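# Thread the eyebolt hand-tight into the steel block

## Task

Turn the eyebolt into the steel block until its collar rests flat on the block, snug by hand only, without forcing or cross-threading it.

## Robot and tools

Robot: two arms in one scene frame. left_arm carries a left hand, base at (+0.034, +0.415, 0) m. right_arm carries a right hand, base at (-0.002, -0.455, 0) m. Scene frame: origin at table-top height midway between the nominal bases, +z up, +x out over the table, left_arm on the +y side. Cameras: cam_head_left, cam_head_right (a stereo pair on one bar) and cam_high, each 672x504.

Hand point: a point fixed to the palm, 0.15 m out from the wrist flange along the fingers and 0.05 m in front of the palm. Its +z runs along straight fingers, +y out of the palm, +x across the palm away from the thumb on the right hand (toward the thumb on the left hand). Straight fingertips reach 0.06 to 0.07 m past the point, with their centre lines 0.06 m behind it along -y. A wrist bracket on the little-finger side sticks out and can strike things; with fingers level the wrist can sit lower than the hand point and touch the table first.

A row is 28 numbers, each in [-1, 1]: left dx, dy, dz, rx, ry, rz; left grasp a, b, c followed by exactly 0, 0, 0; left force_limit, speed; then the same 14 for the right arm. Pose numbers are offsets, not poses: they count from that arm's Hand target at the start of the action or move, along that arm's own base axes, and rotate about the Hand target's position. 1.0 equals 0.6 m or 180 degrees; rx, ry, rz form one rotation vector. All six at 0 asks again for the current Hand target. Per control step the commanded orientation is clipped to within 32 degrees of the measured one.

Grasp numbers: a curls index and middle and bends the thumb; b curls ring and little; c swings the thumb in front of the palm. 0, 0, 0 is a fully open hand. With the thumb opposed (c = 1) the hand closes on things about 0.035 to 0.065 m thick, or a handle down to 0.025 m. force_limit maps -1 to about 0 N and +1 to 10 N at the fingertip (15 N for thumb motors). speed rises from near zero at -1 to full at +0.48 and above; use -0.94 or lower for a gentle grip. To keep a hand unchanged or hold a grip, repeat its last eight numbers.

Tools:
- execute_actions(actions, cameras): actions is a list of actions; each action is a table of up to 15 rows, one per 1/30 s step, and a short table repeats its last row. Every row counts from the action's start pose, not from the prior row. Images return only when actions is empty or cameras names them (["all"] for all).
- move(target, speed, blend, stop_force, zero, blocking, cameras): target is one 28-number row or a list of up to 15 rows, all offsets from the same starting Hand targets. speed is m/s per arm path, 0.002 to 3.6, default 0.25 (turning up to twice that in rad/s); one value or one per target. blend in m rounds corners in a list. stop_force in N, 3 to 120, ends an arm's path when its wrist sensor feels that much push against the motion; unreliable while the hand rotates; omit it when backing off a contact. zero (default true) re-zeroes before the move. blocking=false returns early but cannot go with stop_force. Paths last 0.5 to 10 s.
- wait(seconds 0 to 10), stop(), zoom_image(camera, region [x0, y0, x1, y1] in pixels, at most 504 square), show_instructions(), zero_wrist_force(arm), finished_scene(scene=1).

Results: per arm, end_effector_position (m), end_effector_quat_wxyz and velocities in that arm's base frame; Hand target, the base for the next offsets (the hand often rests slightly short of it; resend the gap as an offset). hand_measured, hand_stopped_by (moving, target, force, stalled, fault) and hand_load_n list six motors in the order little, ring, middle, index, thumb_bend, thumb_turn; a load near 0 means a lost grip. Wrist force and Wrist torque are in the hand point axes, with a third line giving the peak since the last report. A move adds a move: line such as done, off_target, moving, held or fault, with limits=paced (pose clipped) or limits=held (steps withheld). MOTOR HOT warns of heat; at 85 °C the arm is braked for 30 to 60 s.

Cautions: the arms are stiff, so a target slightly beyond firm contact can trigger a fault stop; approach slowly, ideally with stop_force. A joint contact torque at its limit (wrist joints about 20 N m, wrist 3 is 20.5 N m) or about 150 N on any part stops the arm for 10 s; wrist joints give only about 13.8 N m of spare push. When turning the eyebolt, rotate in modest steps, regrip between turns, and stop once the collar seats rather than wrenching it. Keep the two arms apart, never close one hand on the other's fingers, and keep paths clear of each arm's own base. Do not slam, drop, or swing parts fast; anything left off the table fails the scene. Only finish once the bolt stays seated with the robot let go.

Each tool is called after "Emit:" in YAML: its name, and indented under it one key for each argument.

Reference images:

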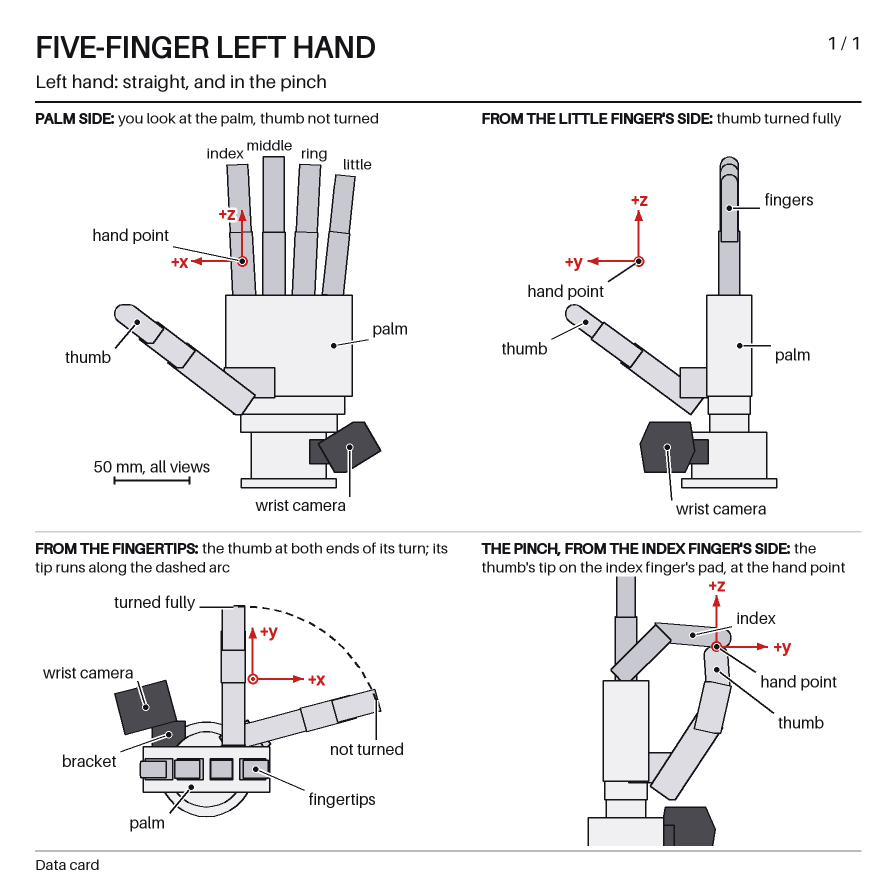

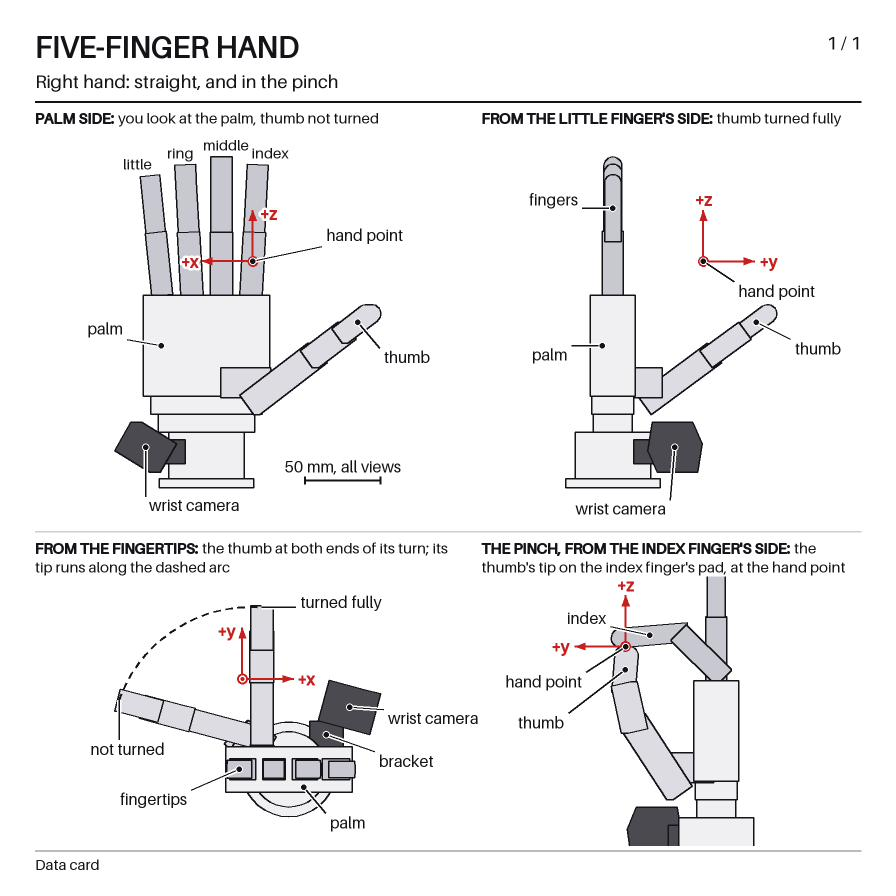

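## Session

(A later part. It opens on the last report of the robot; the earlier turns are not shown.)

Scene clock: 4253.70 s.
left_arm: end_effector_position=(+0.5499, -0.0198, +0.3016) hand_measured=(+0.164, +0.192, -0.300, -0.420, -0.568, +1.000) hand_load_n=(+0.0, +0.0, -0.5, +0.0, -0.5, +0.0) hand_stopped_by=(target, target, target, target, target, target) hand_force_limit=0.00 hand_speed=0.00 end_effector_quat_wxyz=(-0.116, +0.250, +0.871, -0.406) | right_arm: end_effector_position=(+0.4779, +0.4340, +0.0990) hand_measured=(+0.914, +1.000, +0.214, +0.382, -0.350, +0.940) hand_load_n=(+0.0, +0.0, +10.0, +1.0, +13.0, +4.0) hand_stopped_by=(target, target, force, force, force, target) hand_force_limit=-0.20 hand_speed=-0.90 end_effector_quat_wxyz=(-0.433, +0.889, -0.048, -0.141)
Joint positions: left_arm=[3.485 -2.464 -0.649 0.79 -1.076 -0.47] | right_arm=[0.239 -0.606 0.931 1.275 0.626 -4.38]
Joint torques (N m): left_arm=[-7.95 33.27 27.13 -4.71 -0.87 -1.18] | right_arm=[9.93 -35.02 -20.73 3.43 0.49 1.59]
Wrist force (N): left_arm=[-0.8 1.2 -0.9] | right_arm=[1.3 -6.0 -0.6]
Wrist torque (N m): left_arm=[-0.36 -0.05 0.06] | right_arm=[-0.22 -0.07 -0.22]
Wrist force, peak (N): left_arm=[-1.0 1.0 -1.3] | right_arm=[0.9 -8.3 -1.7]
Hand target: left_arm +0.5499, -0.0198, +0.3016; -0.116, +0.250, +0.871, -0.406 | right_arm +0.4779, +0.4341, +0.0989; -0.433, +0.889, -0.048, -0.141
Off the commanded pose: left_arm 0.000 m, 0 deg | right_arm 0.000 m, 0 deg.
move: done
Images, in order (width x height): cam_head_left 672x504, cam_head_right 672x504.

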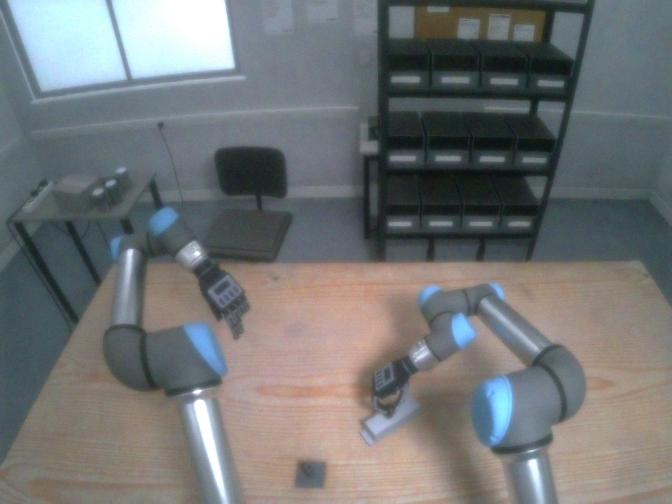

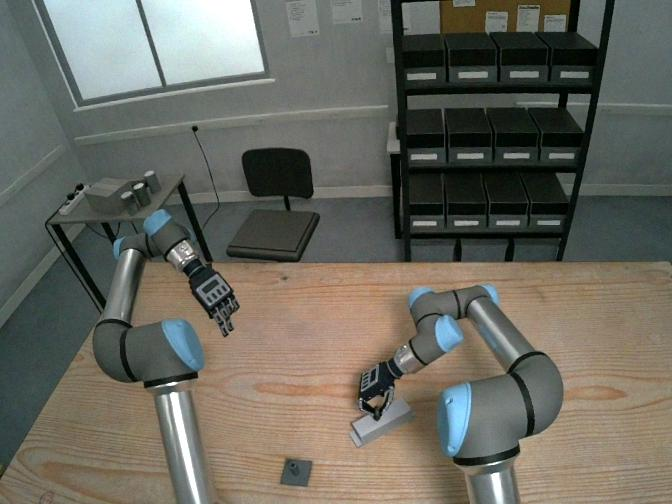

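Emit:
move:
  target:
    - [0,0,0,0,0,0,0.35,0.6,1,0,0,0,0.0,0, 0,0,0.003,0,0,0,0.86,1,0.97,0,0,0,-0.2,-0.9]
    - [0,0,0,0,0,0,0.35,0.6,1,0,0,0,0.0,0, 0.0013,-0.0022,0.003,0,0,0,0.86,1,0.97,0,0,0,-0.2,-0.9]
  speed: 0.02

Emit:
move:
  target: [0,0,0,0,0,0,0.35,0.6,1,0,0,0,0.0,0, 0,0,-0.01,0,0,0,0.86,1,0.97,0,0,0,-0.2,-0.9]
  speed: 0.008
  stop_force: 3

Emit:
move:
  target:
    - [0,0,0,0,0,0,0.35,0.6,1,0,0,0,0.0,0, 0,0,0.0025,0,0,0,0.86,1,0.97,0,0,0,-0.2,-0.9]
    - [0,0,0,0,0,0,0.35,0.6,1,0,0,0,0.0,0, 0,0.0013,0.0025,0,0,0,0.86,1,0.97,0,0,0,-0.2,-0.9]
    - [0,0,0,0,0,0,0.35,0.6,1,0,0,0,0.0,0, 0,0.0013,-0.008,0,0,0,0.86,1,0.97,0,0,0,-0.2,-0.9]
  speed: 0.01
  stop_force: 4.5
  zero: false

Emit:
move:
  target:
    - [0,0,0,0,0,0,0.35,0.6,1,0,0,0,0.0,0, 0,0,0.0025,0,0,0,0.86,1,0.97,0,0,0,-0.2,-0.9]
    - [0,0,0,0,0,0,0.35,0.6,1,0,0,0,0.0,0, 0.0013,0,0.0025,0,0,0,0.86,1,0.97,0,0,0,-0.2,-0.9]
    - [0,0,0,0,0,0,0.35,0.6,1,0,0,0,0.0,0, 0.0013,0,-0.008,0,0,0,0.86,1,0.97,0,0,0,-0.2,-0.9]
  speed: 0.01
  stop_force: 4.5
  zero: false

Emit:
move:
  target:
    - [0,0,0,0,0,0,0.35,0.6,1,0,0,0,0.0,0, 0,0,0.0025,0,0,0,0.86,1,0.97,0,0,0,-0.2,-0.9]
    - [0,0,0,0,0,0,0.35,0.6,1,0,0,0,0.0,0, 0,-0.0013,0.0025,0,0,0,0.86,1,0.97,0,0,0,-0.2,-0.9]
    - [0,0,0,0,0,0,0.35,0.6,1,0,0,0,0.0,0, 0,-0.0013,-0.008,0,0,0,0.86,1,0.97,0,0,0,-0.2,-0.9]
  speed: 0.01
  stop_force: 4.5
  zero: false

Emit:
move:
  target:
    - [0,0,0,0,0,0,0.35,0.6,1,0,0,0,0.0,0, 0,0,0.0025,0,0,0,0.86,1,0.97,0,0,0,-0.2,-0.9]
    - [0,0,0,0,0,0,0.35,0.6,1,0,0,0,0.0,0, 0,-0.0013,0.0025,0,0,0,0.86,1,0.97,0,0,0,-0.2,-0.9]
    - [0,0,0,0,0,0,0.35,0.6,1,0,0,0,0.0,0, 0,-0.0013,-0.008,0,0,0,0.86,1,0.97,0,0,0,-0.2,-0.9]
  speed: 0.01
  stop_force: 4.5
  zero: false

Emit:
move:
  target:
    - [0,0,0,0,0,0,0.35,0.6,1,0,0,0,0.0,0, 0,0,0.0025,0,0,0,0.86,1,0.97,0,0,0,-0.2,-0.9]
    - [0,0,0,0,0,0,0.35,0.6,1,0,0,0,0.0,0, -0.0013,0,0.0025,0,0,0,0.86,1,0.97,0,0,0,-0.2,-0.9]
    - [0,0,0,0,0,0,0.35,0.6,1,0,0,0,0.0,0, -0.0013,0,-0.008,0,0,0,0.86,1,0.97,0,0,0,-0.2,-0.9]
  speed: 0.01
  stop_force: 4.5
  zero: false

Emit:
move:
  target:
    - [0,0,0,0,0,0,0.35,0.6,1,0,0,0,0.0,0, 0,0,0.0025,0,0,0,0.86,1,0.97,0,0,0,-0.2,-0.9]
    - [0,0,0,0,0,0,0.35,0.6,1,0,0,0,0.0,0, -0.0013,0,0.0025,0,0,0,0.86,1,0.97,0,0,0,-0.2,-0.9]
    - [0,0,0,0,0,0,0.35,0.6,1,0,0,0,0.0,0, -0.0013,0,-0.008,0,0,0,0.86,1,0.97,0,0,0,-0.2,-0.9]
  speed: 0.01
  stop_force: 4.5
  zero: false

Emit:
move:
  target:
    - [0,0,0,0,0,0,0.35,0.6,1,0,0,0,0.0,0, 0,0,0.0025,0,0,0,0.86,1,0.97,0,0,0,-0.2,-0.9]
    - [0,0,0,0,0,0,0.35,0.6,1,0,0,0,0.0,0, 0,0.0013,0.0025,0,0,0,0.86,1,0.97,0,0,0,-0.2,-0.9]
    - [0,0,0,0,0,0,0.35,0.6,1,0,0,0,0.0,0, 0,0.0013,-0.008,0,0,0,0.86,1,0.97,0,0,0,-0.2,-0.9]
  speed: 0.01
  stop_force: 4.5
  zero: false

Emit:
move:
  target:
    - [0,0,0,0,0,0,0.35,0.6,1,0,0,0,0.0,0, 0,0,0.0025,0,0,0,0.86,1,0.97,0,0,0,-0.2,-0.9]
    - [0,0,0,0,0,0,0.35,0.6,1,0,0,0,0.0,0, 0,0.0013,0.0025,0,0,0,0.86,1,0.97,0,0,0,-0.2,-0.9]
    - [0,0,0,0,0,0,0.35,0.6,1,0,0,0,0.0,0, 0,0.0013,-0.008,0,0,0,0.86,1,0.97,0,0,0,-0.2,-0.9]
  speed: 0.01
  stop_force: 4.5
  zero: false

Scene clock: 4341.20 s.
left_arm: end_effector_position=(+0.5499, -0.0198, +0.3016) hand_measured=(+0.164, +0.192, -0.300, -0.420, -0.568, +1.000) hand_load_n=(+0.0, +0.0, +0.0, +0.0, +0.0, +0.0) hand_stopped_by=(target, target, target, target, target, target) hand_force_limit=0.00 hand_speed=0.00 end_effector_quat_wxyz=(-0.116, +0.250, +0.871, -0.406) | right_arm: end_effector_position=(+0.4787, +0.4327, +0.1009) hand_measured=(+0.914, +1.000, +0.214, +0.382, -0.350, +0.940) hand_load_n=(+0.0, +0.0, +11.0, +1.5, +12.5, +3.0) hand_stopped_by=(target, target, force, force, force, target) hand_force_limit=-0.20 hand_speed=-0.90 end_effector_quat_wxyz=(-0.433, +0.889, -0.048, -0.141)
Joint positions: left_arm=[3.485 -2.464 -0.649 0.79 -1.076 -0.47] | right_arm=[0.237 -0.607 0.929 1.281 0.626 -4.384]
Joint torques (N m): left_arm=[-7.91 34.14 27.53 -4.73 -0.9 -1.14] | right_arm=[1.16 -36.69 -24.33 1.53 -0.28 1.73]
Wrist force (N): left_arm=[-0.8 1.0 -1.0] | right_arm=[0.2 0.2 1.1]
Wrist torque (N m): left_arm=[-0.38 -0.04 0.07] | right_arm=[-0.07 -0.10 -0.08]
Wrist force, peak (N): left_arm=[-0.8 1.4 -1.1] | right_arm=[1.4 -8.3 -1.7]
Hand target: left_arm +0.5499, -0.0198, +0.3016; -0.116, +0.250, +0.871, -0.406 | right_arm +0.4786, +0.4328, +0.1007; -0.433, +0.889, -0.048, -0.141
Off the commanded pose: left_arm 0.000 m, 0 deg | right_arm 0.000 m, 0 deg.
move: done

Scene clock: 4342.70 s.
left_arm: end_effector_position=(+0.5499, -0.0198, +0.3016) hand_measured=(+0.164, +0.192, -0.300, -0.420, -0.568, +1.000) hand_load_n=(+0.0, +0.0, +0.0, +0.0, +0.0, +0.0) hand_stopped_by=(target, target, target, target, target, target) hand_force_limit=0.00 hand_speed=0.00 end_effector_quat_wxyz=(-0.116, +0.250, +0.871, -0.406) | right_arm: end_effector_position=(+0.4787, +0.4328, +0.0990) hand_measured=(+0.914, +1.000, +0.214, +0.382, -0.350, +0.940) hand_load_n=(+0.0, +0.0, +11.0, +1.5, +11.0, +3.5) hand_stopped_by=(target, target, force, force, force, target) hand_force_limit=-0.20 hand_speed=-0.90 end_effector_quat_wxyz=(-0.433, +0.889, -0.048, -0.141)
Joint positions: left_arm=[3.485 -2.464 -0.649 0.79 -1.076 -0.47] | right_arm=[0.237 -0.605 0.931 1.278 0.626 -4.384]
Joint torques (N m): left_arm=[-8.15 34.26 27.38 -4.68 -0.97 -1.21] | right_arm=[4.23 -74.93 -24.62 5.06 -0.28 1.24]
Wrist force (N): left_arm=[-0.7 1.2 -1.0] | right_arm=[-0.1 -1.8 -0.1]
Wrist torque (N m): left_arm=[-0.35 -0.05 0.06] | right_arm=[-0.15 -0.11 -0.10]
Wrist force, peak (N): left_arm=[-1.0 1.1 -1.3] | right_arm=[-0.3 -5.7 -2.1]
Hand target: left_arm +0.5499, -0.0198, +0.3016; -0.116, +0.250, +0.871, -0.406 | right_arm +0.4787, +0.4328, +0.0990; -0.433, +0.889, -0.048, -0.141 (not the last commanded pose)
Off the commanded pose: left_arm 0.000 m, 0 deg | right_arm 0.004 m, 0 deg.
move: contact (right_arm)

Scene clock: 4344.27 s.
left_arm: end_effector_position=(+0.5499, -0.0198, +0.3016) hand_measured=(+0.164, +0.192, -0.300, -0.420, -0.568, +1.000) hand_load_n=(+0.0, +0.0, -0.5, +0.0, +0.0, +0.0) hand_stopped_by=(target, target, target, target, target, target) hand_force_limit=0.00 hand_speed=0.00 end_effector_quat_wxyz=(-0.116, +0.250, +0.871, -0.406) | right_arm: end_effector_position=(+0.4788, +0.4336, +0.0990) hand_measured=(+0.914, +1.000, +0.214, +0.382, -0.350, +0.940) hand_load_n=(+0.0, +0.0, +11.0, +1.0, +10.5, +3.5) hand_stopped_by=(target, target, force, force, force, target) hand_force_limit=-0.20 hand_speed=-0.90 end_effector_quat_wxyz=(-0.433, +0.889, -0.048, -0.141)
Joint positions: left_arm=[3.485 -2.464 -0.649 0.79 -1.076 -0.47] | right_arm=[0.238 -0.604 0.929 1.277 0.626 -4.382]
Joint torques (N m): left_arm=[-7.89 32.99 27.85 -4.49 -0.65 -1.04] | right_arm=[5.69 -75.09 -24.6 5.06 0.15 1.6]
Wrist force (N): left_arm=[-0.8 1.2 -1.1] | right_arm=[-0.4 -2.1 -0.5]
Wrist torque (N m): left_arm=[-0.34 -0.04 0.05] | right_arm=[-0.17 -0.08 -0.10]
Wrist force, peak (N): left_arm=[-0.8 1.4 -1.0] | right_arm=[-0.7 -8.1 -3.2]
Hand target: left_arm +0.5499, -0.0198, +0.3016; -0.116, +0.250, +0.871, -0.406 | right_arm +0.4788, +0.4336, +0.0990; -0.433, +0.889, -0.048, -0.141 (not the last commanded pose)
Off the commanded pose: left_arm 0.000 m, 0 deg | right_arm 0.005 m, 0 deg.
move: contact (right_arm); path passed 2 of 3 targets

Scene clock: 4345.83 s.
left_arm: end_effector_position=(+0.5499, -0.0198, +0.3016) hand_measured=(+0.164, +0.192, -0.300, -0.420, -0.568, +1.000) hand_load_n=(+0.0, +0.0, +0.0, +0.0, +0.0, +0.0) hand_stopped_by=(target, target, target, target, target, target) hand_force_limit=0.00 hand_speed=0.00 end_effector_quat_wxyz=(-0.116, +0.250, +0.871, -0.406) | right_arm: end_effector_position=(+0.4796, +0.4336, +0.0988) hand_measured=(+0.914, +1.000, +0.214, +0.382, -0.350, +0.940) hand_load_n=(+0.0, +0.0, +11.5, +0.5, +10.5, +4.0) hand_stopped_by=(target, target, force, force, force, target) hand_force_limit=-0.20 hand_speed=-0.90 end_effector_quat_wxyz=(-0.433, +0.889, -0.048, -0.141)
Joint positions: left_arm=[3.485 -2.464 -0.649 0.79 -1.076 -0.47] | right_arm=[0.238 -0.602 0.925 1.279 0.626 -4.382]
Joint torques (N m): left_arm=[-7.22 32.53 26.44 -4.66 -0.8 -1.19] | right_arm=[0.8 -73.4 -24.62 4.84 -0.5 -0.76]
Wrist force (N): left_arm=[-0.9 1.1 -1.3] | right_arm=[-0.2 -3.6 -1.0]
Wrist torque (N m): left_arm=[-0.34 -0.04 0.06] | right_arm=[-0.21 -0.12 -0.10]
Wrist force, peak (N): left_arm=[-0.7 1.5 -1.1] | right_arm=[-0.8 -9.3 -3.6]
Hand target: left_arm +0.5499, -0.0198, +0.3016; -0.116, +0.250, +0.871, -0.406 | right_arm +0.4795, +0.4337, +0.0988; -0.433, +0.889, -0.048, -0.141 (not the last commanded pose)
Off the commanded pose: left_arm 0.000 m, 0 deg | right_arm 0.005 m, 0 deg.
move: contact (right_arm); path passed 2 of 3 targets

Scene clock: 4347.40 s.
left_arm: end_effector_position=(+0.5499, -0.0198, +0.3016) hand_measured=(+0.164, +0.192, -0.300, -0.420, -0.568, +1.000) hand_load_n=(+0.0, -0.5, +0.0, +0.0, +0.0, +0.0) hand_stopped_by=(target, target, target, target, target, target) hand_force_limit=0.00 hand_speed=0.00 end_effector_quat_wxyz=(-0.116, +0.250, +0.871, -0.406) | right_arm: end_effector_position=(+0.4796, +0.4329, +0.0987) hand_measured=(+0.914, +1.000, +0.214, +0.382, -0.350, +0.940) hand_load_n=(+0.0, +0.0, +11.5, +1.0, +10.0, +3.5) hand_stopped_by=(target, target, force, force, force, target) hand_force_limit=-0.20 hand_speed=-0.90 end_effector_quat_wxyz=(-0.433, +0.889, -0.048, -0.140)
Joint positions: left_arm=[3.485 -2.464 -0.649 0.79 -1.076 -0.47] | right_arm=[0.237 -0.603 0.927 1.279 0.626 -4.385]
Joint torques (N m): left_arm=[-8.18 33.64 26.59 -4.71 -0.9 -1.45] | right_arm=[-6.85 -74.47 -23.87 5.03 -0.18 -1.56]
Wrist force (N): left_arm=[-0.8 1.1 -0.9] | right_arm=[-0.5 -3.6 -1.2]
Wrist torque (N m): left_arm=[-0.38 -0.04 0.07] | right_arm=[-0.20 -0.08 -0.11]
Wrist force, peak (N): left_arm=[-0.9 1.2 -1.0] | right_arm=[-0.8 -9.8 -3.9]
Hand target: left_arm +0.5499, -0.0198, +0.3016; -0.116, +0.250, +0.871, -0.406 | right_arm +0.4796, +0.4329, +0.0987; -0.433, +0.889, -0.048, -0.140 (not the last commanded pose)
Off the commanded pose: left_arm 0.000 m, 0 deg | right_arm 0.005 m, 0 deg.
move: contact (right_arm); path passed 2 of 3 targets

Scene clock: 4348.93 s.
left_arm: end_effector_position=(+0.5499, -0.0198, +0.3016) hand_measured=(+0.164, +0.192, -0.300, -0.420, -0.568, +1.000) hand_load_n=(+0.0, +0.0, +0.0, +0.0, +0.0, +0.0) hand_stopped_by=(target, target, target, target, target, target) hand_force_limit=0.00 hand_speed=0.00 end_effector_quat_wxyz=(-0.116, +0.250, +0.871, -0.406) | right_arm: end_effector_position=(+0.4796, +0.4320, +0.0987) hand_measured=(+0.914, +1.000, +0.214, +0.382, -0.350, +0.940) hand_load_n=(+0.0, +0.0, +11.0, +1.0, +10.5, +4.0) hand_stopped_by=(target, target, force, force, force, target) hand_force_limit=-0.20 hand_speed=-0.90 end_effector_quat_wxyz=(-0.433, +0.889, -0.048, -0.140)
Joint positions: left_arm=[3.485 -2.464 -0.649 0.79 -1.076 -0.47] | right_arm=[0.235 -0.604 0.929 1.279 0.627 -4.387]
Joint torques (N m): left_arm=[-8.33 33.64 28.04 -4.55 -0.91 -1.09] | right_arm=[-6.99 -74.09 -24 4.9 -0.02 -1.53]
Wrist force (N): left_arm=[-0.6 0.9 -0.8] | right_arm=[-0.6 -3.1 -0.6]
Wrist torque (N m): left_arm=[-0.41 -0.06 0.07] | right_arm=[-0.21 -0.07 -0.12]
Wrist force, peak (N): left_arm=[-0.9 1.3 -0.9] | right_arm=[-1.1 -9.3 -3.5]
Hand target: left_arm +0.5499, -0.0198, +0.3016; -0.116, +0.250, +0.871, -0.406 | right_arm +0.4796, +0.4320, +0.0987; -0.433, +0.889, -0.048, -0.140 (not the last commanded pose)
Off the commanded pose: left_arm 0.000 m, 0 deg | right_arm 0.005 m, 0 deg.
move: contact (right_arm); path passed 2 of 3 targets

Scene clock: 4350.47 s.
left_arm: end_effector_position=(+0.5499, -0.0198, +0.3016) hand_measured=(+0.164, +0.192, -0.300, -0.420, -0.568, +1.000) hand_load_n=(+0.0, +0.0, +0.0, +0.0, +0.0, +0.0) hand_stopped_by=(target, target, target, target, target, target) hand_force_limit=0.00 hand_speed=0.00 end_effector_quat_wxyz=(-0.116, +0.250, +0.871, -0.406) | right_arm: end_effector_position=(+0.4789, +0.4320, +0.0987) hand_measured=(+0.914, +1.000, +0.214, +0.382, -0.350, +0.940) hand_load_n=(+0.0, +0.0, +11.0, +1.0, +10.5, +3.5) hand_stopped_by=(target, target, force, force, force, target) hand_force_limit=-0.20 hand_speed=-0.90 end_effector_quat_wxyz=(-0.433, +0.889, -0.048, -0.140)
Joint positions: left_arm=[3.485 -2.464 -0.649 0.79 -1.076 -0.47] | right_arm=[0.235 -0.606 0.933 1.277 0.627 -4.386]
Joint torques (N m): left_arm=[-7.22 33.17 27.74 -4.77 -0.74 -1.28] | right_arm=[-4.48 -74.47 -25.05 5.02 -0.35 0.03]
Wrist force (N): left_arm=[-1.1 1.2 -1.0] | right_arm=[-0.3 -2.7 -0.2]
Wrist torque (N m): left_arm=[-0.35 0.01 0.03] | right_arm=[-0.21 -0.10 -0.11]
Wrist force, peak (N): left_arm=[-1.1 1.2 -1.0] | right_arm=[-0.8 -8.6 -3.3]
Hand target: left_arm +0.5499, -0.0198, +0.3016; -0.116, +0.250, +0.871, -0.406 | right_arm +0.4789, +0.4320, +0.0987; -0.433, +0.889, -0.048, -0.140 (not the last commanded pose)
Off the commanded pose: left_arm 0.000 m, 0 deg | right_arm 0.005 m, 0 deg.
move: contact (right_arm); path passed 2 of 3 targets

Scene clock: 4352.00 s.
left_arm: end_effector_position=(+0.5499, -0.0198, +0.3016) hand_measured=(+0.164, +0.192, -0.300, -0.420, -0.568, +1.000) hand_load_n=(+0.0, +0.5, +0.0, +0.0, +0.0, +0.0) hand_stopped_by=(target, target, target, target, target, target) hand_force_limit=0.00 hand_speed=0.00 end_effector_quat_wxyz=(-0.116, +0.250, +0.871, -0.406) | right_arm: end_effector_position=(+0.4782, +0.4320, +0.0987) hand_measured=(+0.914, +1.000, +0.214, +0.382, -0.350, +0.940) hand_load_n=(+0.0, +0.0, +11.0, +1.0, +10.5, +4.0) hand_stopped_by=(target, target, force, force, force, target) hand_force_limit=-0.20 hand_speed=-0.90 end_effector_quat_wxyz=(-0.433, +0.889, -0.048, -0.140)
Joint positions: left_arm=[3.485 -2.464 -0.649 0.79 -1.076 -0.47] | right_arm=[0.236 -0.608 0.937 1.274 0.627 -4.386]
Joint torques (N m): left_arm=[-7.39 34.01 28.32 -4.58 -0.9 -1.35] | right_arm=[-2.32 -73.81 -24.24 4.89 -0.52 0.99]
Wrist force (N): left_arm=[-0.6 1.4 -1.1] | right_arm=[-0.2 -3.0 -0.7]
Wrist torque (N m): left_arm=[-0.32 -0.07 0.06] | right_arm=[-0.19 -0.12 -0.09]
Wrist force, peak (N): left_arm=[-0.8 1.3 -1.3] | right_arm=[-0.8 -9.2 -3.4]
Hand target: left_arm +0.5499, -0.0198, +0.3016; -0.116, +0.250, +0.871, -0.406 | right_arm +0.4782, +0.4320, +0.0987; -0.433, +0.889, -0.048, -0.140 (not the last commanded pose)
Off the commanded pose: left_arm 0.000 m, 0 deg | right_arm 0.005 m, 0 deg.
move: contact (right_arm); path passed 2 of 3 targets

Scene clock: 4353.53 s.
left_arm: end_effector_position=(+0.5499, -0.0198, +0.3016) hand_measured=(+0.164, +0.192, -0.300, -0.420, -0.568, +1.000) hand_load_n=(+0.0, +0.0, -0.5, +0.0, +0.5, +0.0) hand_stopped_by=(target, target, target, target, target, target) hand_force_limit=0.00 hand_speed=0.00 end_effector_quat_wxyz=(-0.116, +0.250, +0.871, -0.406) | right_arm: end_effector_position=(+0.4783, +0.4328, +0.0989) hand_measured=(+0.914, +1.000, +0.214, +0.382, -0.350, +0.940) hand_load_n=(+0.0, +0.5, +11.5, +1.0, +11.0, +3.5) hand_stopped_by=(target, target, force, force, force, target) hand_force_limit=-0.20 hand_speed=-0.90 end_effector_quat_wxyz=(-0.433, +0.889, -0.048, -0.140)
Joint positions: left_arm=[3.485 -2.464 -0.649 0.79 -1.076 -0.47] | right_arm=[0.237 -0.608 0.935 1.273 0.627 -4.384]
Joint torques (N m): left_arm=[-8.19 33.15 27.32 -4.7 -0.73 -1.09] | right_arm=[6.93 -74.4 -25.3 5.2 0.24 1.53]
Wrist force (N): left_arm=[-0.6 1.2 -0.9] | right_arm=[-0.4 -2.3 -0.2]
Wrist torque (N m): left_arm=[-0.36 -0.07 0.07] | right_arm=[-0.19 -0.10 -0.10]
Wrist force, peak (N): left_arm=[-0.9 1.3 -1.0] | right_arm=[-0.9 -8.3 -3.1]
Hand target: left_arm +0.5499, -0.0198, +0.3016; -0.116, +0.250, +0.871, -0.406 | right_arm +0.4783, +0.4328, +0.0989; -0.433, +0.889, -0.048, -0.140 (not the last commanded pose)
Off the commanded pose: left_arm 0.000 m, 0 deg | right_arm 0.005 m, 0 deg.
move: contact (right_arm); path passed 2 of 3 targets

Scene clock: 4355.07 s.
left_arm: end_effector_position=(+0.5499, -0.0198, +0.3016) hand_measured=(+0.164, +0.192, -0.300, -0.420, -0.568, +1.000) hand_load_n=(+0.0, +0.0, +0.0, +0.0, +0.0, +0.0) hand_stopped_by=(target, target, target, target, target, target) hand_force_limit=0.00 hand_speed=0.00 end_effector_quat_wxyz=(-0.116, +0.250, +0.871, -0.406) | right_arm: end_effector_position=(+0.4784, +0.4336, +0.0989) hand_measured=(+0.914, +1.000, +0.214, +0.382, -0.350, +0.940) hand_load_n=(+0.0, +0.0, +11.5, +1.0, +10.5, +4.0) hand_stopped_by=(target, target, force, force, force, target) hand_force_limit=-0.20 hand_speed=-0.90 end_effector_quat_wxyz=(-0.433, +0.889, -0.048, -0.139)
Joint positions: left_arm=[3.485 -2.464 -0.649 0.79 -1.076 -0.47] | right_arm=[0.238 -0.607 0.933 1.273 0.627 -4.381]
Joint torques (N m): left_arm=[-8.72 33.98 28.15 -4.41 -0.71 -1.23] | right_arm=[5.03 -74.13 -25.09 4.93 0.17 1.47]
Wrist force (N): left_arm=[-0.6 1.1 -1.0] | right_arm=[-0.4 -2.5 -0.5]
Wrist torque (N m): left_arm=[-0.38 -0.06 0.08] | right_arm=[-0.17 -0.08 -0.10]
Wrist force, peak (N): left_arm=[-0.8 1.5 -1.0] | right_arm=[-0.8 -8.5 -3.4]
Hand target: left_arm +0.5499, -0.0198, +0.3016; -0.116, +0.250, +0.871, -0.406 | right_arm +0.4784, +0.4336, +0.0989; -0.433, +0.889, -0.048, -0.139 (not the last commanded pose)
Off the commanded pose: left_arm 0.000 m, 0 deg | right_arm 0.005 m, 0 deg.
move: contact (right_arm); path passed 2 of 3 targets

Emit:
execute_actions:
  actions: []
  cameras: ["cam_head_right","cam_head_left"]

Emit:
zoom_image:
  camera: "cam_head_right"
  region: [358, 383, 398, 423]

Emit:
zoom_image:
  camera: "cam_head_left"
  region: [369, 383, 409, 423]

Scene clock: 4419.63 s.
left_arm: end_effector_position=(+0.5499, -0.0198, +0.3016) hand_measured=(+0.164, +0.192, -0.300, -0.420, -0.568, +1.000) hand_load_n=(+0.0, +0.0, +0.0, +0.0, +0.0, +0.0) hand_stopped_by=(target, target, target, target, target, target) hand_force_limit=0.00 hand_speed=0.00 end_effector_quat_wxyz=(-0.116, +0.250, +0.871, -0.406) | right_arm: end_effector_position=(+0.4784, +0.4336, +0.0989) hand_measured=(+0.914, +1.000, +0.214, +0.382, -0.350, +0.940) hand_load_n=(+0.0, +0.0, +11.5, +1.0, +10.5, +3.5) hand_stopped_by=(target, target, force, force, force, target) hand_force_limit=-0.20 hand_speed=-0.90 end_effector_quat_wxyz=(-0.433, +0.889, -0.048, -0.139)
Joint positions: left_arm=[3.485 -2.464 -0.649 0.79 -1.076 -0.47] | right_arm=[0.238 -0.607 0.933 1.273 0.627 -4.381]
Joint velocities: within noise
Joint torques (N m): left_arm=[-7.78 34.96 27.41 -4.72 -0.78 -1.14] | right_arm=[4.69 -74.6 -25.06 4.95 -1.13 1.57]
Wrist force (N): left_arm=[-0.7 1.1 -0.8] | right_arm=[-0.3 -2.6 -0.5]
Wrist torque (N m): left_arm=[-0.38 -0.04 0.06] | right_arm=[-0.20 -0.10 -0.10]
Wrist force, peak (N): left_arm=[-1.0 1.2 -1.0] | right_arm=[-0.5 -2.7 -0.5]
Hand target: left_arm +0.5499, -0.0198, +0.3016; -0.116, +0.250, +0.871, -0.406 | right_arm +0.4784, +0.4336, +0.0989; -0.433, +0.889, -0.048, -0.139 (not the last commanded pose)
Off the commanded pose: left_arm 0.000 m, 0 deg | right_arm 0.005 m, 0 deg.
Images, in order (width x height): cam_head_left 672x504, cam_head_right 672x504.

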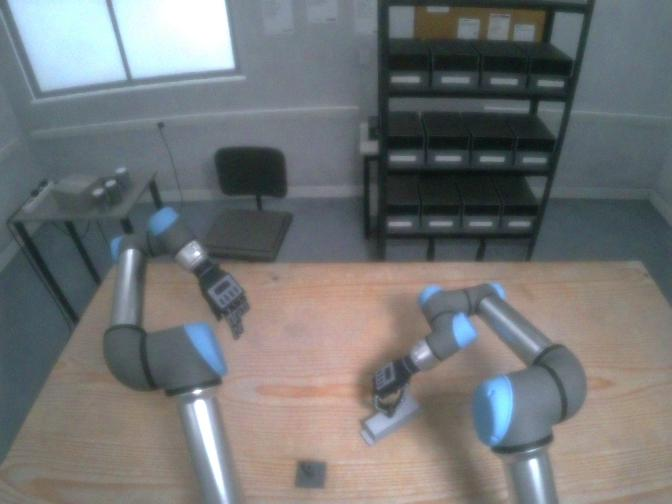

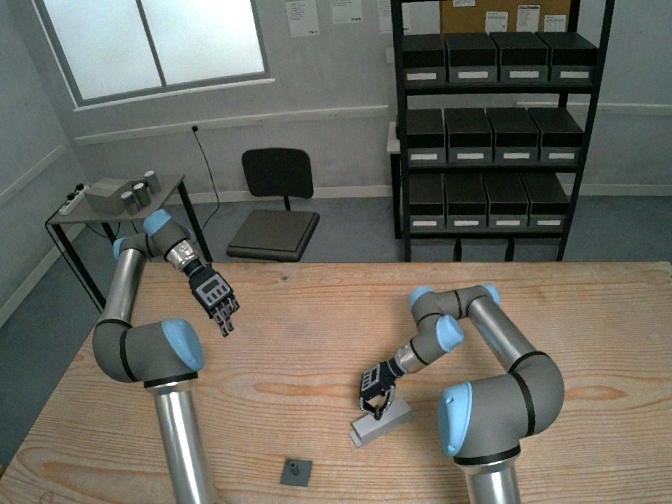

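Scaled by 12.600 from the camera's 672x504 image, which has a finer 960x720 frame.

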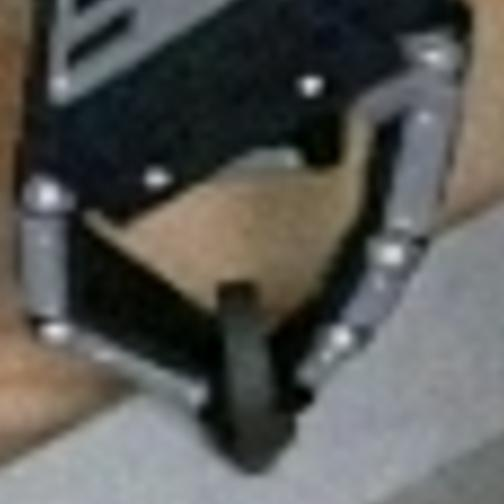

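Scaled by 12.600 from the camera's 672x504 image, which has a finer 960x720 frame.

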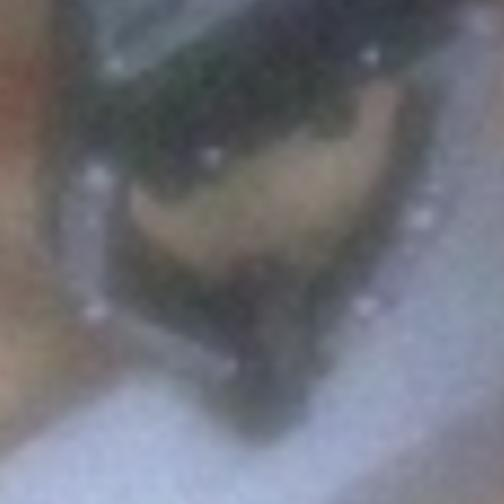

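Emit:
move:
  target: [0,0,0,0,0,0,0.35,0.6,1,0,0,0,0.0,0,0.00850,-0.0020,-0.0020,0,0,-0.1389,0.86,1,0.97,0,0,0,-0.2,-0.9]
  speed: 0.1

Scene clock: 4441.97 s.
left_arm: end_effector_position=(+0.5499, -0.0198, +0.3016) hand_measured=(+0.164, +0.192, -0.300, -0.420, -0.568, +1.000) hand_load_n=(+0.0, +0.0, +0.0, +0.0, +0.0, +0.0) hand_stopped_by=(target, target, target, target, target, target) hand_force_limit=0.00 hand_speed=0.00 end_effector_quat_wxyz=(-0.116, +0.250, +0.871, -0.406) | right_arm: end_effector_position=(+0.4834, +0.4324, +0.0979) hand_measured=(+0.914, +1.000, +0.214, +0.382, -0.350, +0.940) hand_load_n=(+0.0, +0.0, +11.0, +1.0, +11.0, +4.0) hand_stopped_by=(target, target, force, force, force, target) hand_force_limit=-0.20 hand_speed=-0.90 end_effector_quat_wxyz=(-0.453, +0.858, -0.239, -0.042)
Joint positions: left_arm=[3.485 -2.464 -0.649 0.79 -1.076 -0.47] | right_arm=[0.222 -0.871 1.289 0.659 0.729 -3.722]
Joint torques (N m): left_arm=[-8.88 33.46 28.1 -4.8 -0.86 -1.14] | right_arm=[7.94 -28.45 -21.15 2.53 0.45 1.55]
Wrist force (N): left_arm=[-0.6 1.1 -1.0] | right_arm=[-0.9 -5.1 -1.2]
Wrist torque (N m): left_arm=[-0.37 -0.07 0.08] | right_arm=[-0.28 -0.07 -0.13]
Wrist force, peak (N): left_arm=[-0.8 1.5 -1.1] | right_arm=[-0.1 -5.0 -2.2]
Hand target: left_arm +0.5499, -0.0198, +0.3016; -0.116, +0.250, +0.871, -0.406 | right_arm +0.4835, +0.4324, +0.0977; -0.453, +0.858, -0.239, -0.042
Off the commanded pose: left_arm 0.000 m, 0 deg | right_arm 0.000 m, 0 deg.
move: done

Emit:
move:
  target:
    - [0,0,0,0,0,0,0.35,0.6,1,0,0,0,0.0,0,0.00567,-0.00417,-0.0003,0,0,-0.1111,0.86,1,0.97,0,0,0,-0.2,-0.9]
    - [0,0,0,0,0,0,0.35,0.6,1,0,0,0,0.0,0,0.00967,-0.0100,-0.0006,0,0,-0.2222,0.86,1,0.97,0,0,0,-0.2,-0.9]
  speed: 0.1

Scene clock: 4476.47 s.
left_arm: end_effector_position=(+0.5499, -0.0198, +0.3016) hand_measured=(+0.164, +0.192, -0.300, -0.420, -0.568, +1.000) hand_load_n=(+0.0, +0.0, +0.0, +0.0, +0.0, +0.5) hand_stopped_by=(target, target, target, target, target, target) hand_force_limit=0.00 hand_speed=0.00 end_effector_quat_wxyz=(-0.116, +0.250, +0.871, -0.406) | right_arm: end_effector_position=(+0.4892, +0.4265, +0.0975) hand_measured=(+0.914, +1.000, +0.214, +0.382, -0.350, +0.940) hand_load_n=(+0.0, +0.5, +11.0, +1.5, +11.5, +4.0) hand_stopped_by=(target, target, force, force, force, target) hand_force_limit=-0.20 hand_speed=-0.90 end_effector_quat_wxyz=(-0.440, +0.725, -0.518, +0.115)
Joint positions: left_arm=[3.485 -2.464 -0.649 0.79 -1.076 -0.47] | right_arm=[0.334 -1.151 1.66 0.149 1.281 -2.994]
Joint torques (N m): left_arm=[-8.7 33.71 27.09 -4.59 -0.78 -1.29] | right_arm=[-11.17 -22.01 -27.13 2.84 0.64 -0.32]
Wrist force (N): left_arm=[-0.5 1.2 -1.0] | right_arm=[0.0 -0.3 1.0]
Wrist torque (N m): left_arm=[-0.35 -0.09 0.08] | right_arm=[-0.17 -0.03 -0.12]
Wrist force, peak (N): left_arm=[-0.7 1.4 -1.2] | right_arm=[-0.8 -7.9 -2.7]
Hand target: left_arm +0.5499, -0.0198, +0.3016; -0.116, +0.250, +0.871, -0.406 | right_arm +0.4893, +0.4264, +0.0974; -0.440, +0.724, -0.518, +0.115
Off the commanded pose: left_arm 0.000 m, 0 deg | right_arm 0.000 m, 0 deg.
move: done

Emit:
move:
  target: [0,0,0,0,0,0,0.35,0.6,1,0,0,0,0.0,0,0.0025,0,-0.0012,0,0,0,0.86,1,0.97,0,0,0,-0.2,-0.9]
  speed: 0.02
  stop_force: 5

Emit:
move:
  target: [0,0,0,0,0,0,0.35,0.6,1,0,0,0,0.0,0,0,0,-0.004,0,0,0,0.86,1,0.97,0,0,0,-0.2,-0.9]
  speed: 0.01
  stop_force: 4
  cameras: ["cam_head_right","cam_head_left","cam_high"]

Scene clock: 4491.73 s.
left_arm: end_effector_position=(+0.5499, -0.0198, +0.3016) hand_measured=(+0.164, +0.192, -0.300, -0.420, -0.568, +1.000) hand_load_n=(+0.0, -0.5, +0.0, +0.0, +0.0, +0.0) hand_stopped_by=(target, target, target, target, target, target) hand_force_limit=0.00 hand_speed=0.00 end_effector_quat_wxyz=(-0.116, +0.250, +0.871, -0.406) | right_arm: end_effector_position=(+0.4908, +0.4264, +0.0967) hand_measured=(+0.914, +1.000, +0.214, +0.382, -0.350, +0.940) hand_load_n=(+0.0, +0.5, +11.0, +1.5, +11.0, +4.0) hand_stopped_by=(target, target, force, force, force, target) hand_force_limit=-0.20 hand_speed=-0.90 end_effector_quat_wxyz=(-0.440, +0.724, -0.518, +0.115)
Joint positions: left_arm=[3.485 -2.464 -0.649 0.79 -1.076 -0.47] | right_arm=[0.333 -1.147 1.656 0.149 1.28 -2.995]
Joint torques (N m): left_arm=[-7.79 33.62 26.72 -4.65 -0.95 -1.18] | right_arm=[-6.29 -34.9 -13.06 -2.61 -0.05 -0.91]
Wrist force (N): left_arm=[-0.7 1.0 -0.9] | right_arm=[-0.4 -1.3 -0.1]
Wrist torque (N m): left_arm=[-0.38 -0.05 0.07] | right_arm=[-0.21 -0.03 -0.10]
Wrist force, peak (N): left_arm=[-0.8 1.4 -0.9] | right_arm=[-0.6 -1.4 -0.2]
Hand target: left_arm +0.5499, -0.0198, +0.3016; -0.116, +0.250, +0.871, -0.406 | right_arm +0.4908, +0.4264, +0.0967; -0.440, +0.724, -0.518, +0.115
Off the commanded pose: left_arm 0.000 m, 0 deg | right_arm 0.000 m, 0 deg.
move: done

Scene clock: 4492.97 s.
left_arm: end_effector_position=(+0.5499, -0.0198, +0.3016) hand_measured=(+0.164, +0.192, -0.300, -0.420, -0.568, +1.000) hand_load_n=(+0.0, +0.0, +0.0, +0.0, +0.0, +0.0) hand_stopped_by=(target, target, target, target, target, target) hand_force_limit=0.00 hand_speed=0.00 end_effector_quat_wxyz=(-0.116, +0.250, +0.871, -0.406) | right_arm: end_effector_position=(+0.4908, +0.4264, +0.0964) hand_measured=(+0.914, +1.000, +0.214, +0.382, -0.350, +0.940) hand_load_n=(+0.0, +0.0, +10.5, +0.5, +10.0, +4.0) hand_stopped_by=(target, target, force, force, force, target) hand_force_limit=-0.20 hand_speed=-0.90 end_effector_quat_wxyz=(-0.440, +0.724, -0.518, +0.115)
Joint positions: left_arm=[3.485 -2.464 -0.649 0.79 -1.076 -0.47] | right_arm=[0.333 -1.147 1.657 0.148 1.28 -2.995]
Joint torques (N m): left_arm=[-8.15 32.55 26.77 -4.45 -0.85 -0.93] | right_arm=[-4.84 -48.82 -23.68 3.33 0.45 -0.81]
Wrist force (N): left_arm=[-0.5 1.0 -0.8] | right_arm=[-1.2 -6.6 -3.9]
Wrist torque (N m): left_arm=[-0.40 -0.08 0.09] | right_arm=[-0.36 0.05 -0.18]
Wrist force, peak (N): left_arm=[-0.9 1.5 -1.0] | right_arm=[-1.4 -8.4 -5.6]
Hand target: left_arm +0.5499, -0.0198, +0.3016; -0.116, +0.250, +0.871, -0.406 | right_arm +0.4908, +0.4264, +0.0964; -0.440, +0.724, -0.518, +0.115 (not the last commanded pose)
Off the commanded pose: left_arm 0.000 m, 0 deg | right_arm 0.002 m, 0 deg.
move: contact (right_arm)

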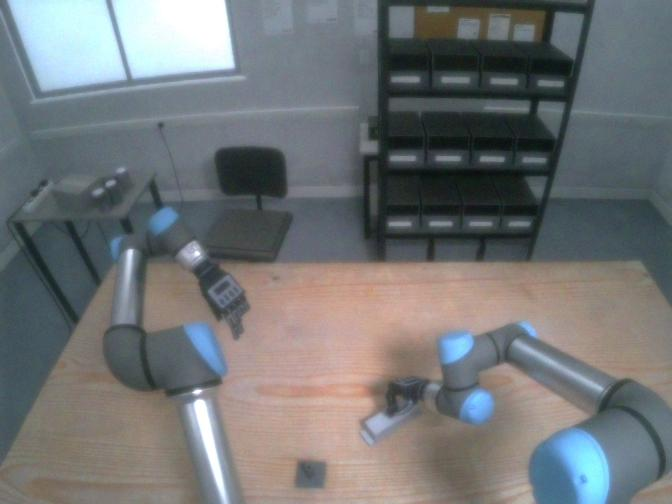

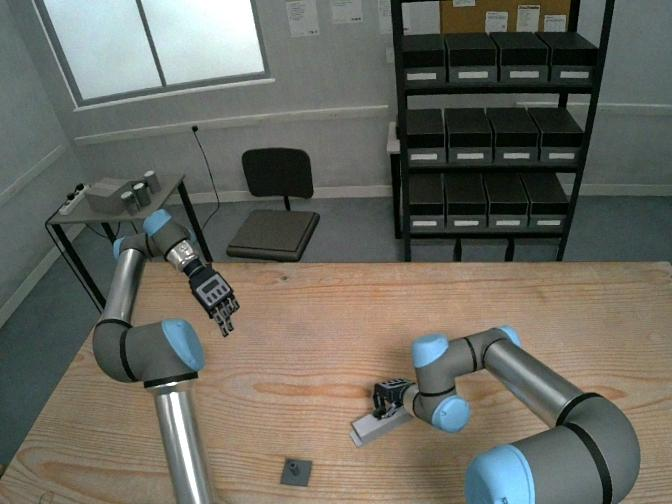

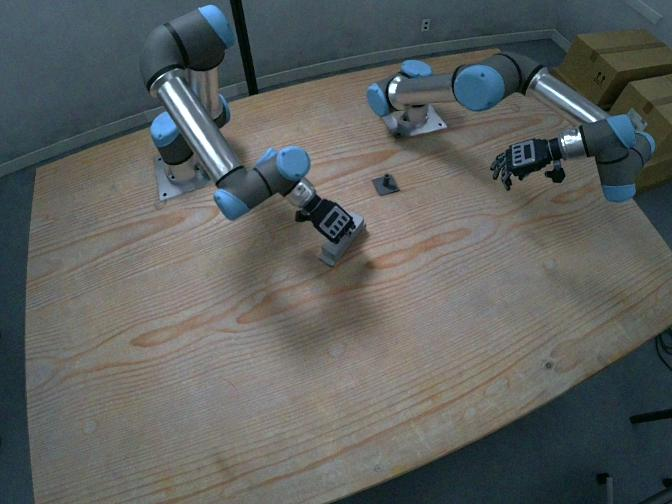

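Emit:
zoom_image:
  camera: "cam_head_right"
  region: [353, 373, 413, 433]

Emit:
zoom_image:
  camera: "cam_high"
  region: [315, 195, 375, 255]

Emit:
zoom_image:
  camera: "cam_head_left"
  region: [360, 373, 420, 433]

Scaled by 8.400 from the camera's 672x504 image, which has a finer 960x720 frame.

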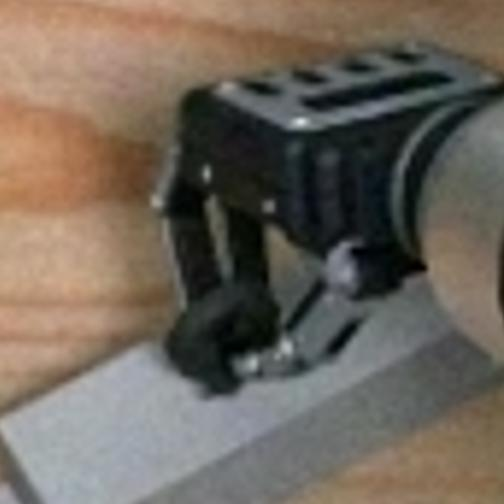

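Scaled by 8.400 from the camera's 672x504 image, which has a finer 960x720 frame.

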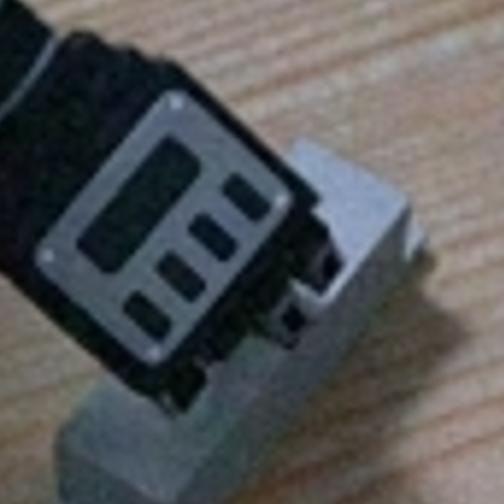

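Scaled by 8.400 from the camera's 672x504 image, which has a finer 960x720 frame.

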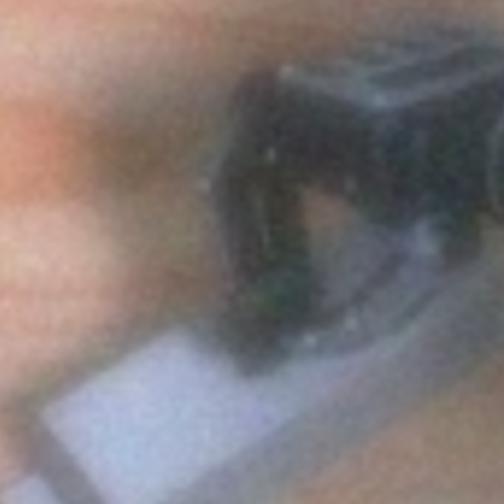

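Emit:
move:
  target: [0,0,0,0,0,0,0.35,0.6,1,0,0,0,0.0,0,0,0,0.0083,0,0,0,0.86,1,0.97,0,0,0,-0.2,-0.9]
  speed: 0.03

Emit:
move:
  target:
    - [0,0,0,0,0,0,0.35,0.6,1,0,0,0,0.0,0,0,0.0083,0,0,0,0,0.86,1,0.97,0,0,0,-0.2,-0.9]
    - [0,0,0,0,0,0,0.35,0.6,1,0,0,0,0.0,0,0,0.0083,-0.015,0,0,0,0.86,1,0.97,0,0,0,-0.2,-0.9]
  speed: [0.03,0.01]
  stop_force: 4

Scene clock: 4532.20 s.
left_arm: end_effector_position=(+0.5499, -0.0198, +0.3016) hand_measured=(+0.164, +0.192, -0.300, -0.420, -0.568, +1.000) hand_load_n=(+0.0, +0.0, +0.0, +0.0, +0.0, +0.0) hand_stopped_by=(target, target, target, target, target, target) hand_force_limit=0.00 hand_speed=0.00 end_effector_quat_wxyz=(-0.116, +0.250, +0.871, -0.406) | right_arm: end_effector_position=(+0.4908, +0.4264, +0.1015) hand_measured=(+0.914, +1.000, +0.214, +0.382, -0.350, +0.940) hand_load_n=(+0.5, +0.0, +11.0, +1.5, +11.5, +4.0) hand_stopped_by=(target, target, force, force, force, target) hand_force_limit=-0.20 hand_speed=-0.90 end_effector_quat_wxyz=(-0.440, +0.724, -0.518, +0.115)
Joint positions: left_arm=[3.485 -2.464 -0.649 0.79 -1.076 -0.47] | right_arm=[0.333 -1.153 1.651 0.16 1.28 -2.995]
Joint torques (N m): left_arm=[-8.75 33.06 25.89 -4.78 -0.74 -1.06] | right_arm=[-5.93 -43.43 -18.89 0.07 0.43 -0.68]
Wrist force (N): left_arm=[-0.6 1.1 -0.8] | right_arm=[-0.2 -0.2 1.0]
Wrist torque (N m): left_arm=[-0.39 -0.06 0.07] | right_arm=[-0.15 0.00 -0.13]
Wrist force, peak (N): left_arm=[-0.9 1.4 -1.0] | right_arm=[-0.9 -6.8 -3.9]
Hand target: left_arm +0.5499, -0.0198, +0.3016; -0.116, +0.250, +0.871, -0.406 | right_arm +0.4908, +0.4264, +0.1014; -0.440, +0.724, -0.518, +0.115
Off the commanded pose: left_arm 0.000 m, 0 deg | right_arm 0.000 m, 0 deg.
move: done

Scene clock: 4534.03 s.
left_arm: end_effector_position=(+0.5499, -0.0198, +0.3016) hand_measured=(+0.164, +0.192, -0.300, -0.420, -0.568, +1.000) hand_load_n=(+0.0, +0.0, +0.0, +0.0, +0.0, +0.0) hand_stopped_by=(target, target, target, target, target, target) hand_force_limit=0.00 hand_speed=0.00 end_effector_quat_wxyz=(-0.116, +0.250, +0.871, -0.406) | right_arm: end_effector_position=(+0.4908, +0.4314, +0.0960) hand_measured=(+0.914, +1.000, +0.214, +0.382, -0.350, +0.940) hand_load_n=(+0.0, +0.0, +10.5, +1.0, +10.5, +4.0) hand_stopped_by=(target, target, force, force, force, target) hand_force_limit=-0.20 hand_speed=-0.90 end_effector_quat_wxyz=(-0.440, +0.724, -0.518, +0.115)
Joint positions: left_arm=[3.485 -2.464 -0.649 0.79 -1.076 -0.47] | right_arm=[0.343 -1.141 1.648 0.149 1.288 -2.988]
Joint torques (N m): left_arm=[-8.44 33.65 26.64 -4.7 -1.01 -1.27] | right_arm=[-7.15 -50.53 -24.27 2.91 0.38 -1.3]
Wrist force (N): left_arm=[-0.7 1.1 -0.9] | right_arm=[-0.8 -5.1 -1.9]
Wrist torque (N m): left_arm=[-0.38 -0.06 0.07] | right_arm=[-0.30 0.01 -0.17]
Wrist force, peak (N): left_arm=[-0.8 1.5 -1.0] | right_arm=[-1.8 -8.7 -4.3]
Hand target: left_arm +0.5499, -0.0198, +0.3016; -0.116, +0.250, +0.871, -0.406 | right_arm +0.4908, +0.4314, +0.0960; -0.440, +0.724, -0.518, +0.115 (not the last commanded pose)
Off the commanded pose: left_arm 0.000 m, 0 deg | right_arm 0.004 m, 0 deg.
move: contact (right_arm); path passed 1 of 2 targets

Emit:
move:
  target:
    - [0,0,0,0,0,0,0.35,0.6,1,0,0,0,0.0,0,0,0,0.0167,0,0,0,0.86,1,0.97,0,0,0,-0.2,-0.9]
    - [0,0,0,0,0,0,0.35,0.6,1,0,0,0,0.0,0,-0.0207,0.0037,0.0167,0,0,0.3611,0.86,1,0.97,0,0,0,-0.2,-0.9]
  speed: 0.15
  blend: [0.003,0]
  cameras: ["cam_head_right","cam_head_left"]

Emit:
zoom_image:
  camera: "cam_head_right"
  region: [368, 393, 393, 425]

Emit:
zoom_image:
  camera: "cam_head_left"
  region: [376, 390, 404, 422]

Scene clock: 4551.53 s.
left_arm: end_effector_position=(+0.5499, -0.0198, +0.3016) hand_measured=(+0.164, +0.192, -0.300, -0.420, -0.568, +1.000) hand_load_n=(+0.0, +0.0, +0.0, +0.0, +0.0, +0.0) hand_stopped_by=(target, target, target, target, target, target) hand_force_limit=0.00 hand_speed=0.00 end_effector_quat_wxyz=(-0.116, +0.250, +0.871, -0.406) | right_arm: end_effector_position=(+0.4783, +0.4337, +0.1059) hand_measured=(+0.914, +1.000, +0.214, +0.382, -0.350, +0.940) hand_load_n=(+0.0, +0.0, +11.0, +1.5, +11.5, +4.5) hand_stopped_by=(target, target, force, force, force, target) hand_force_limit=-0.20 hand_speed=-0.90 end_effector_quat_wxyz=(-0.433, +0.889, -0.048, -0.140)
Joint positions: left_arm=[3.485 -2.464 -0.649 0.79 -1.076 -0.47] | right_arm=[0.238 -0.613 0.926 1.285 0.626 -4.381]
Joint torques (N m): left_arm=[-7.68 33.95 26.06 -4.6 -0.91 -1.28] | right_arm=[-10.62 -75.91 -14.56 2.87 -0.35 -1.5]
Wrist force (N): left_arm=[-0.6 1.1 -0.9] | right_arm=[0.2 0.0 0.8]
Wrist torque (N m): left_arm=[-0.37 -0.06 0.07] | right_arm=[-0.08 -0.09 0.02]
Wrist force, peak (N): left_arm=[-1.0 1.3 -1.1] | right_arm=[-0.8 -5.2 -2.0]
Hand target: left_arm +0.5499, -0.0198, +0.3016; -0.116, +0.250, +0.871, -0.406 | right_arm +0.4784, +0.4336, +0.1060; -0.433, +0.889, -0.048, -0.139
Off the commanded pose: left_arm 0.000 m, 0 deg | right_arm 0.000 m, 0 deg.
move: done
Images, in order (width x height): cam_head_left 672x504, cam_head_right 672x504.

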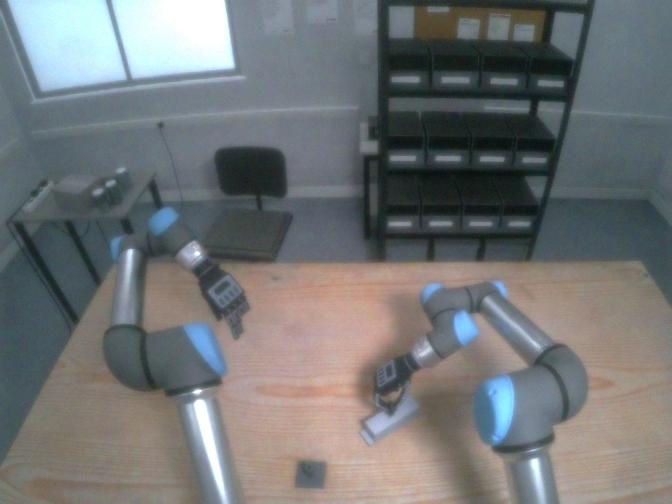

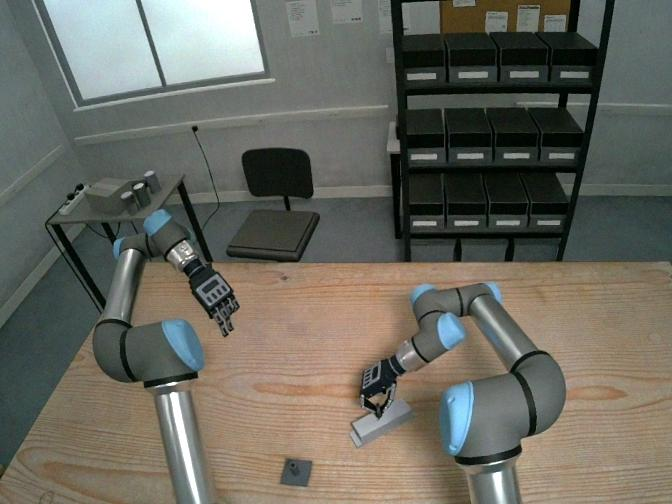

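Scaled by 15.750 from the camera's 672x504 image, which has a finer 960x720 frame.

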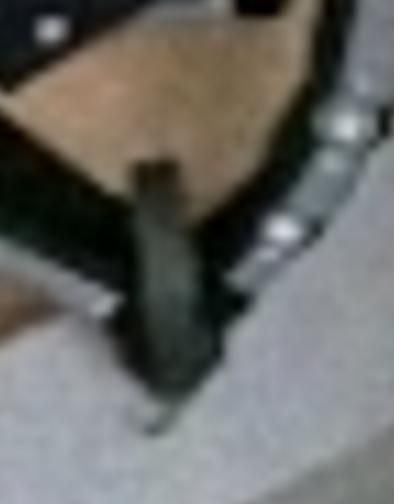

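Scaled by 15.750 from the camera's 672x504 image, which has a finer 960x720 frame.

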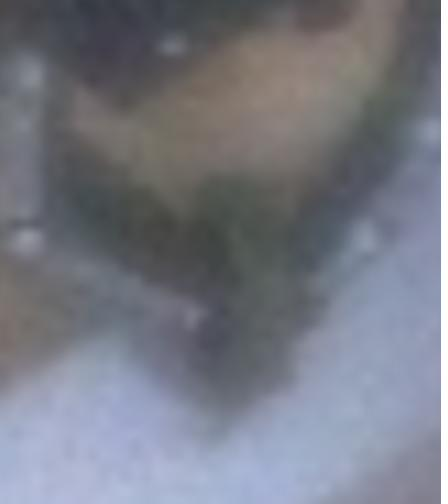

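Emit:
zoom_image:
  camera: "cam_head_right"
  region: [370, 400, 388, 424]

Emit:
zoom_image:
  camera: "cam_head_left"
  region: [380, 400, 400, 424]

Scaled by 21.000 from the camera's 672x504 image, which has a finer 960x720 frame.

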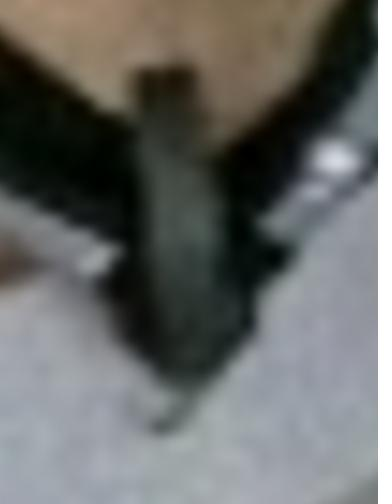

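Scaled by 21.000 from the camera's 672x504 image, which has a finer 960x720 frame.

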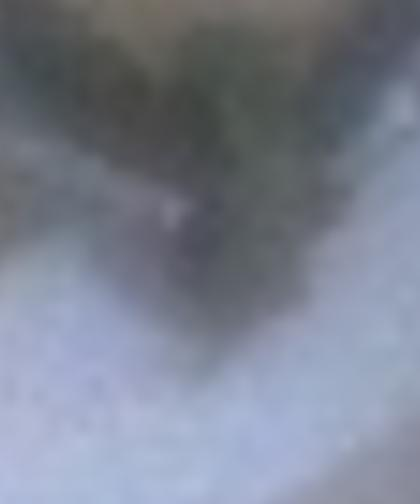

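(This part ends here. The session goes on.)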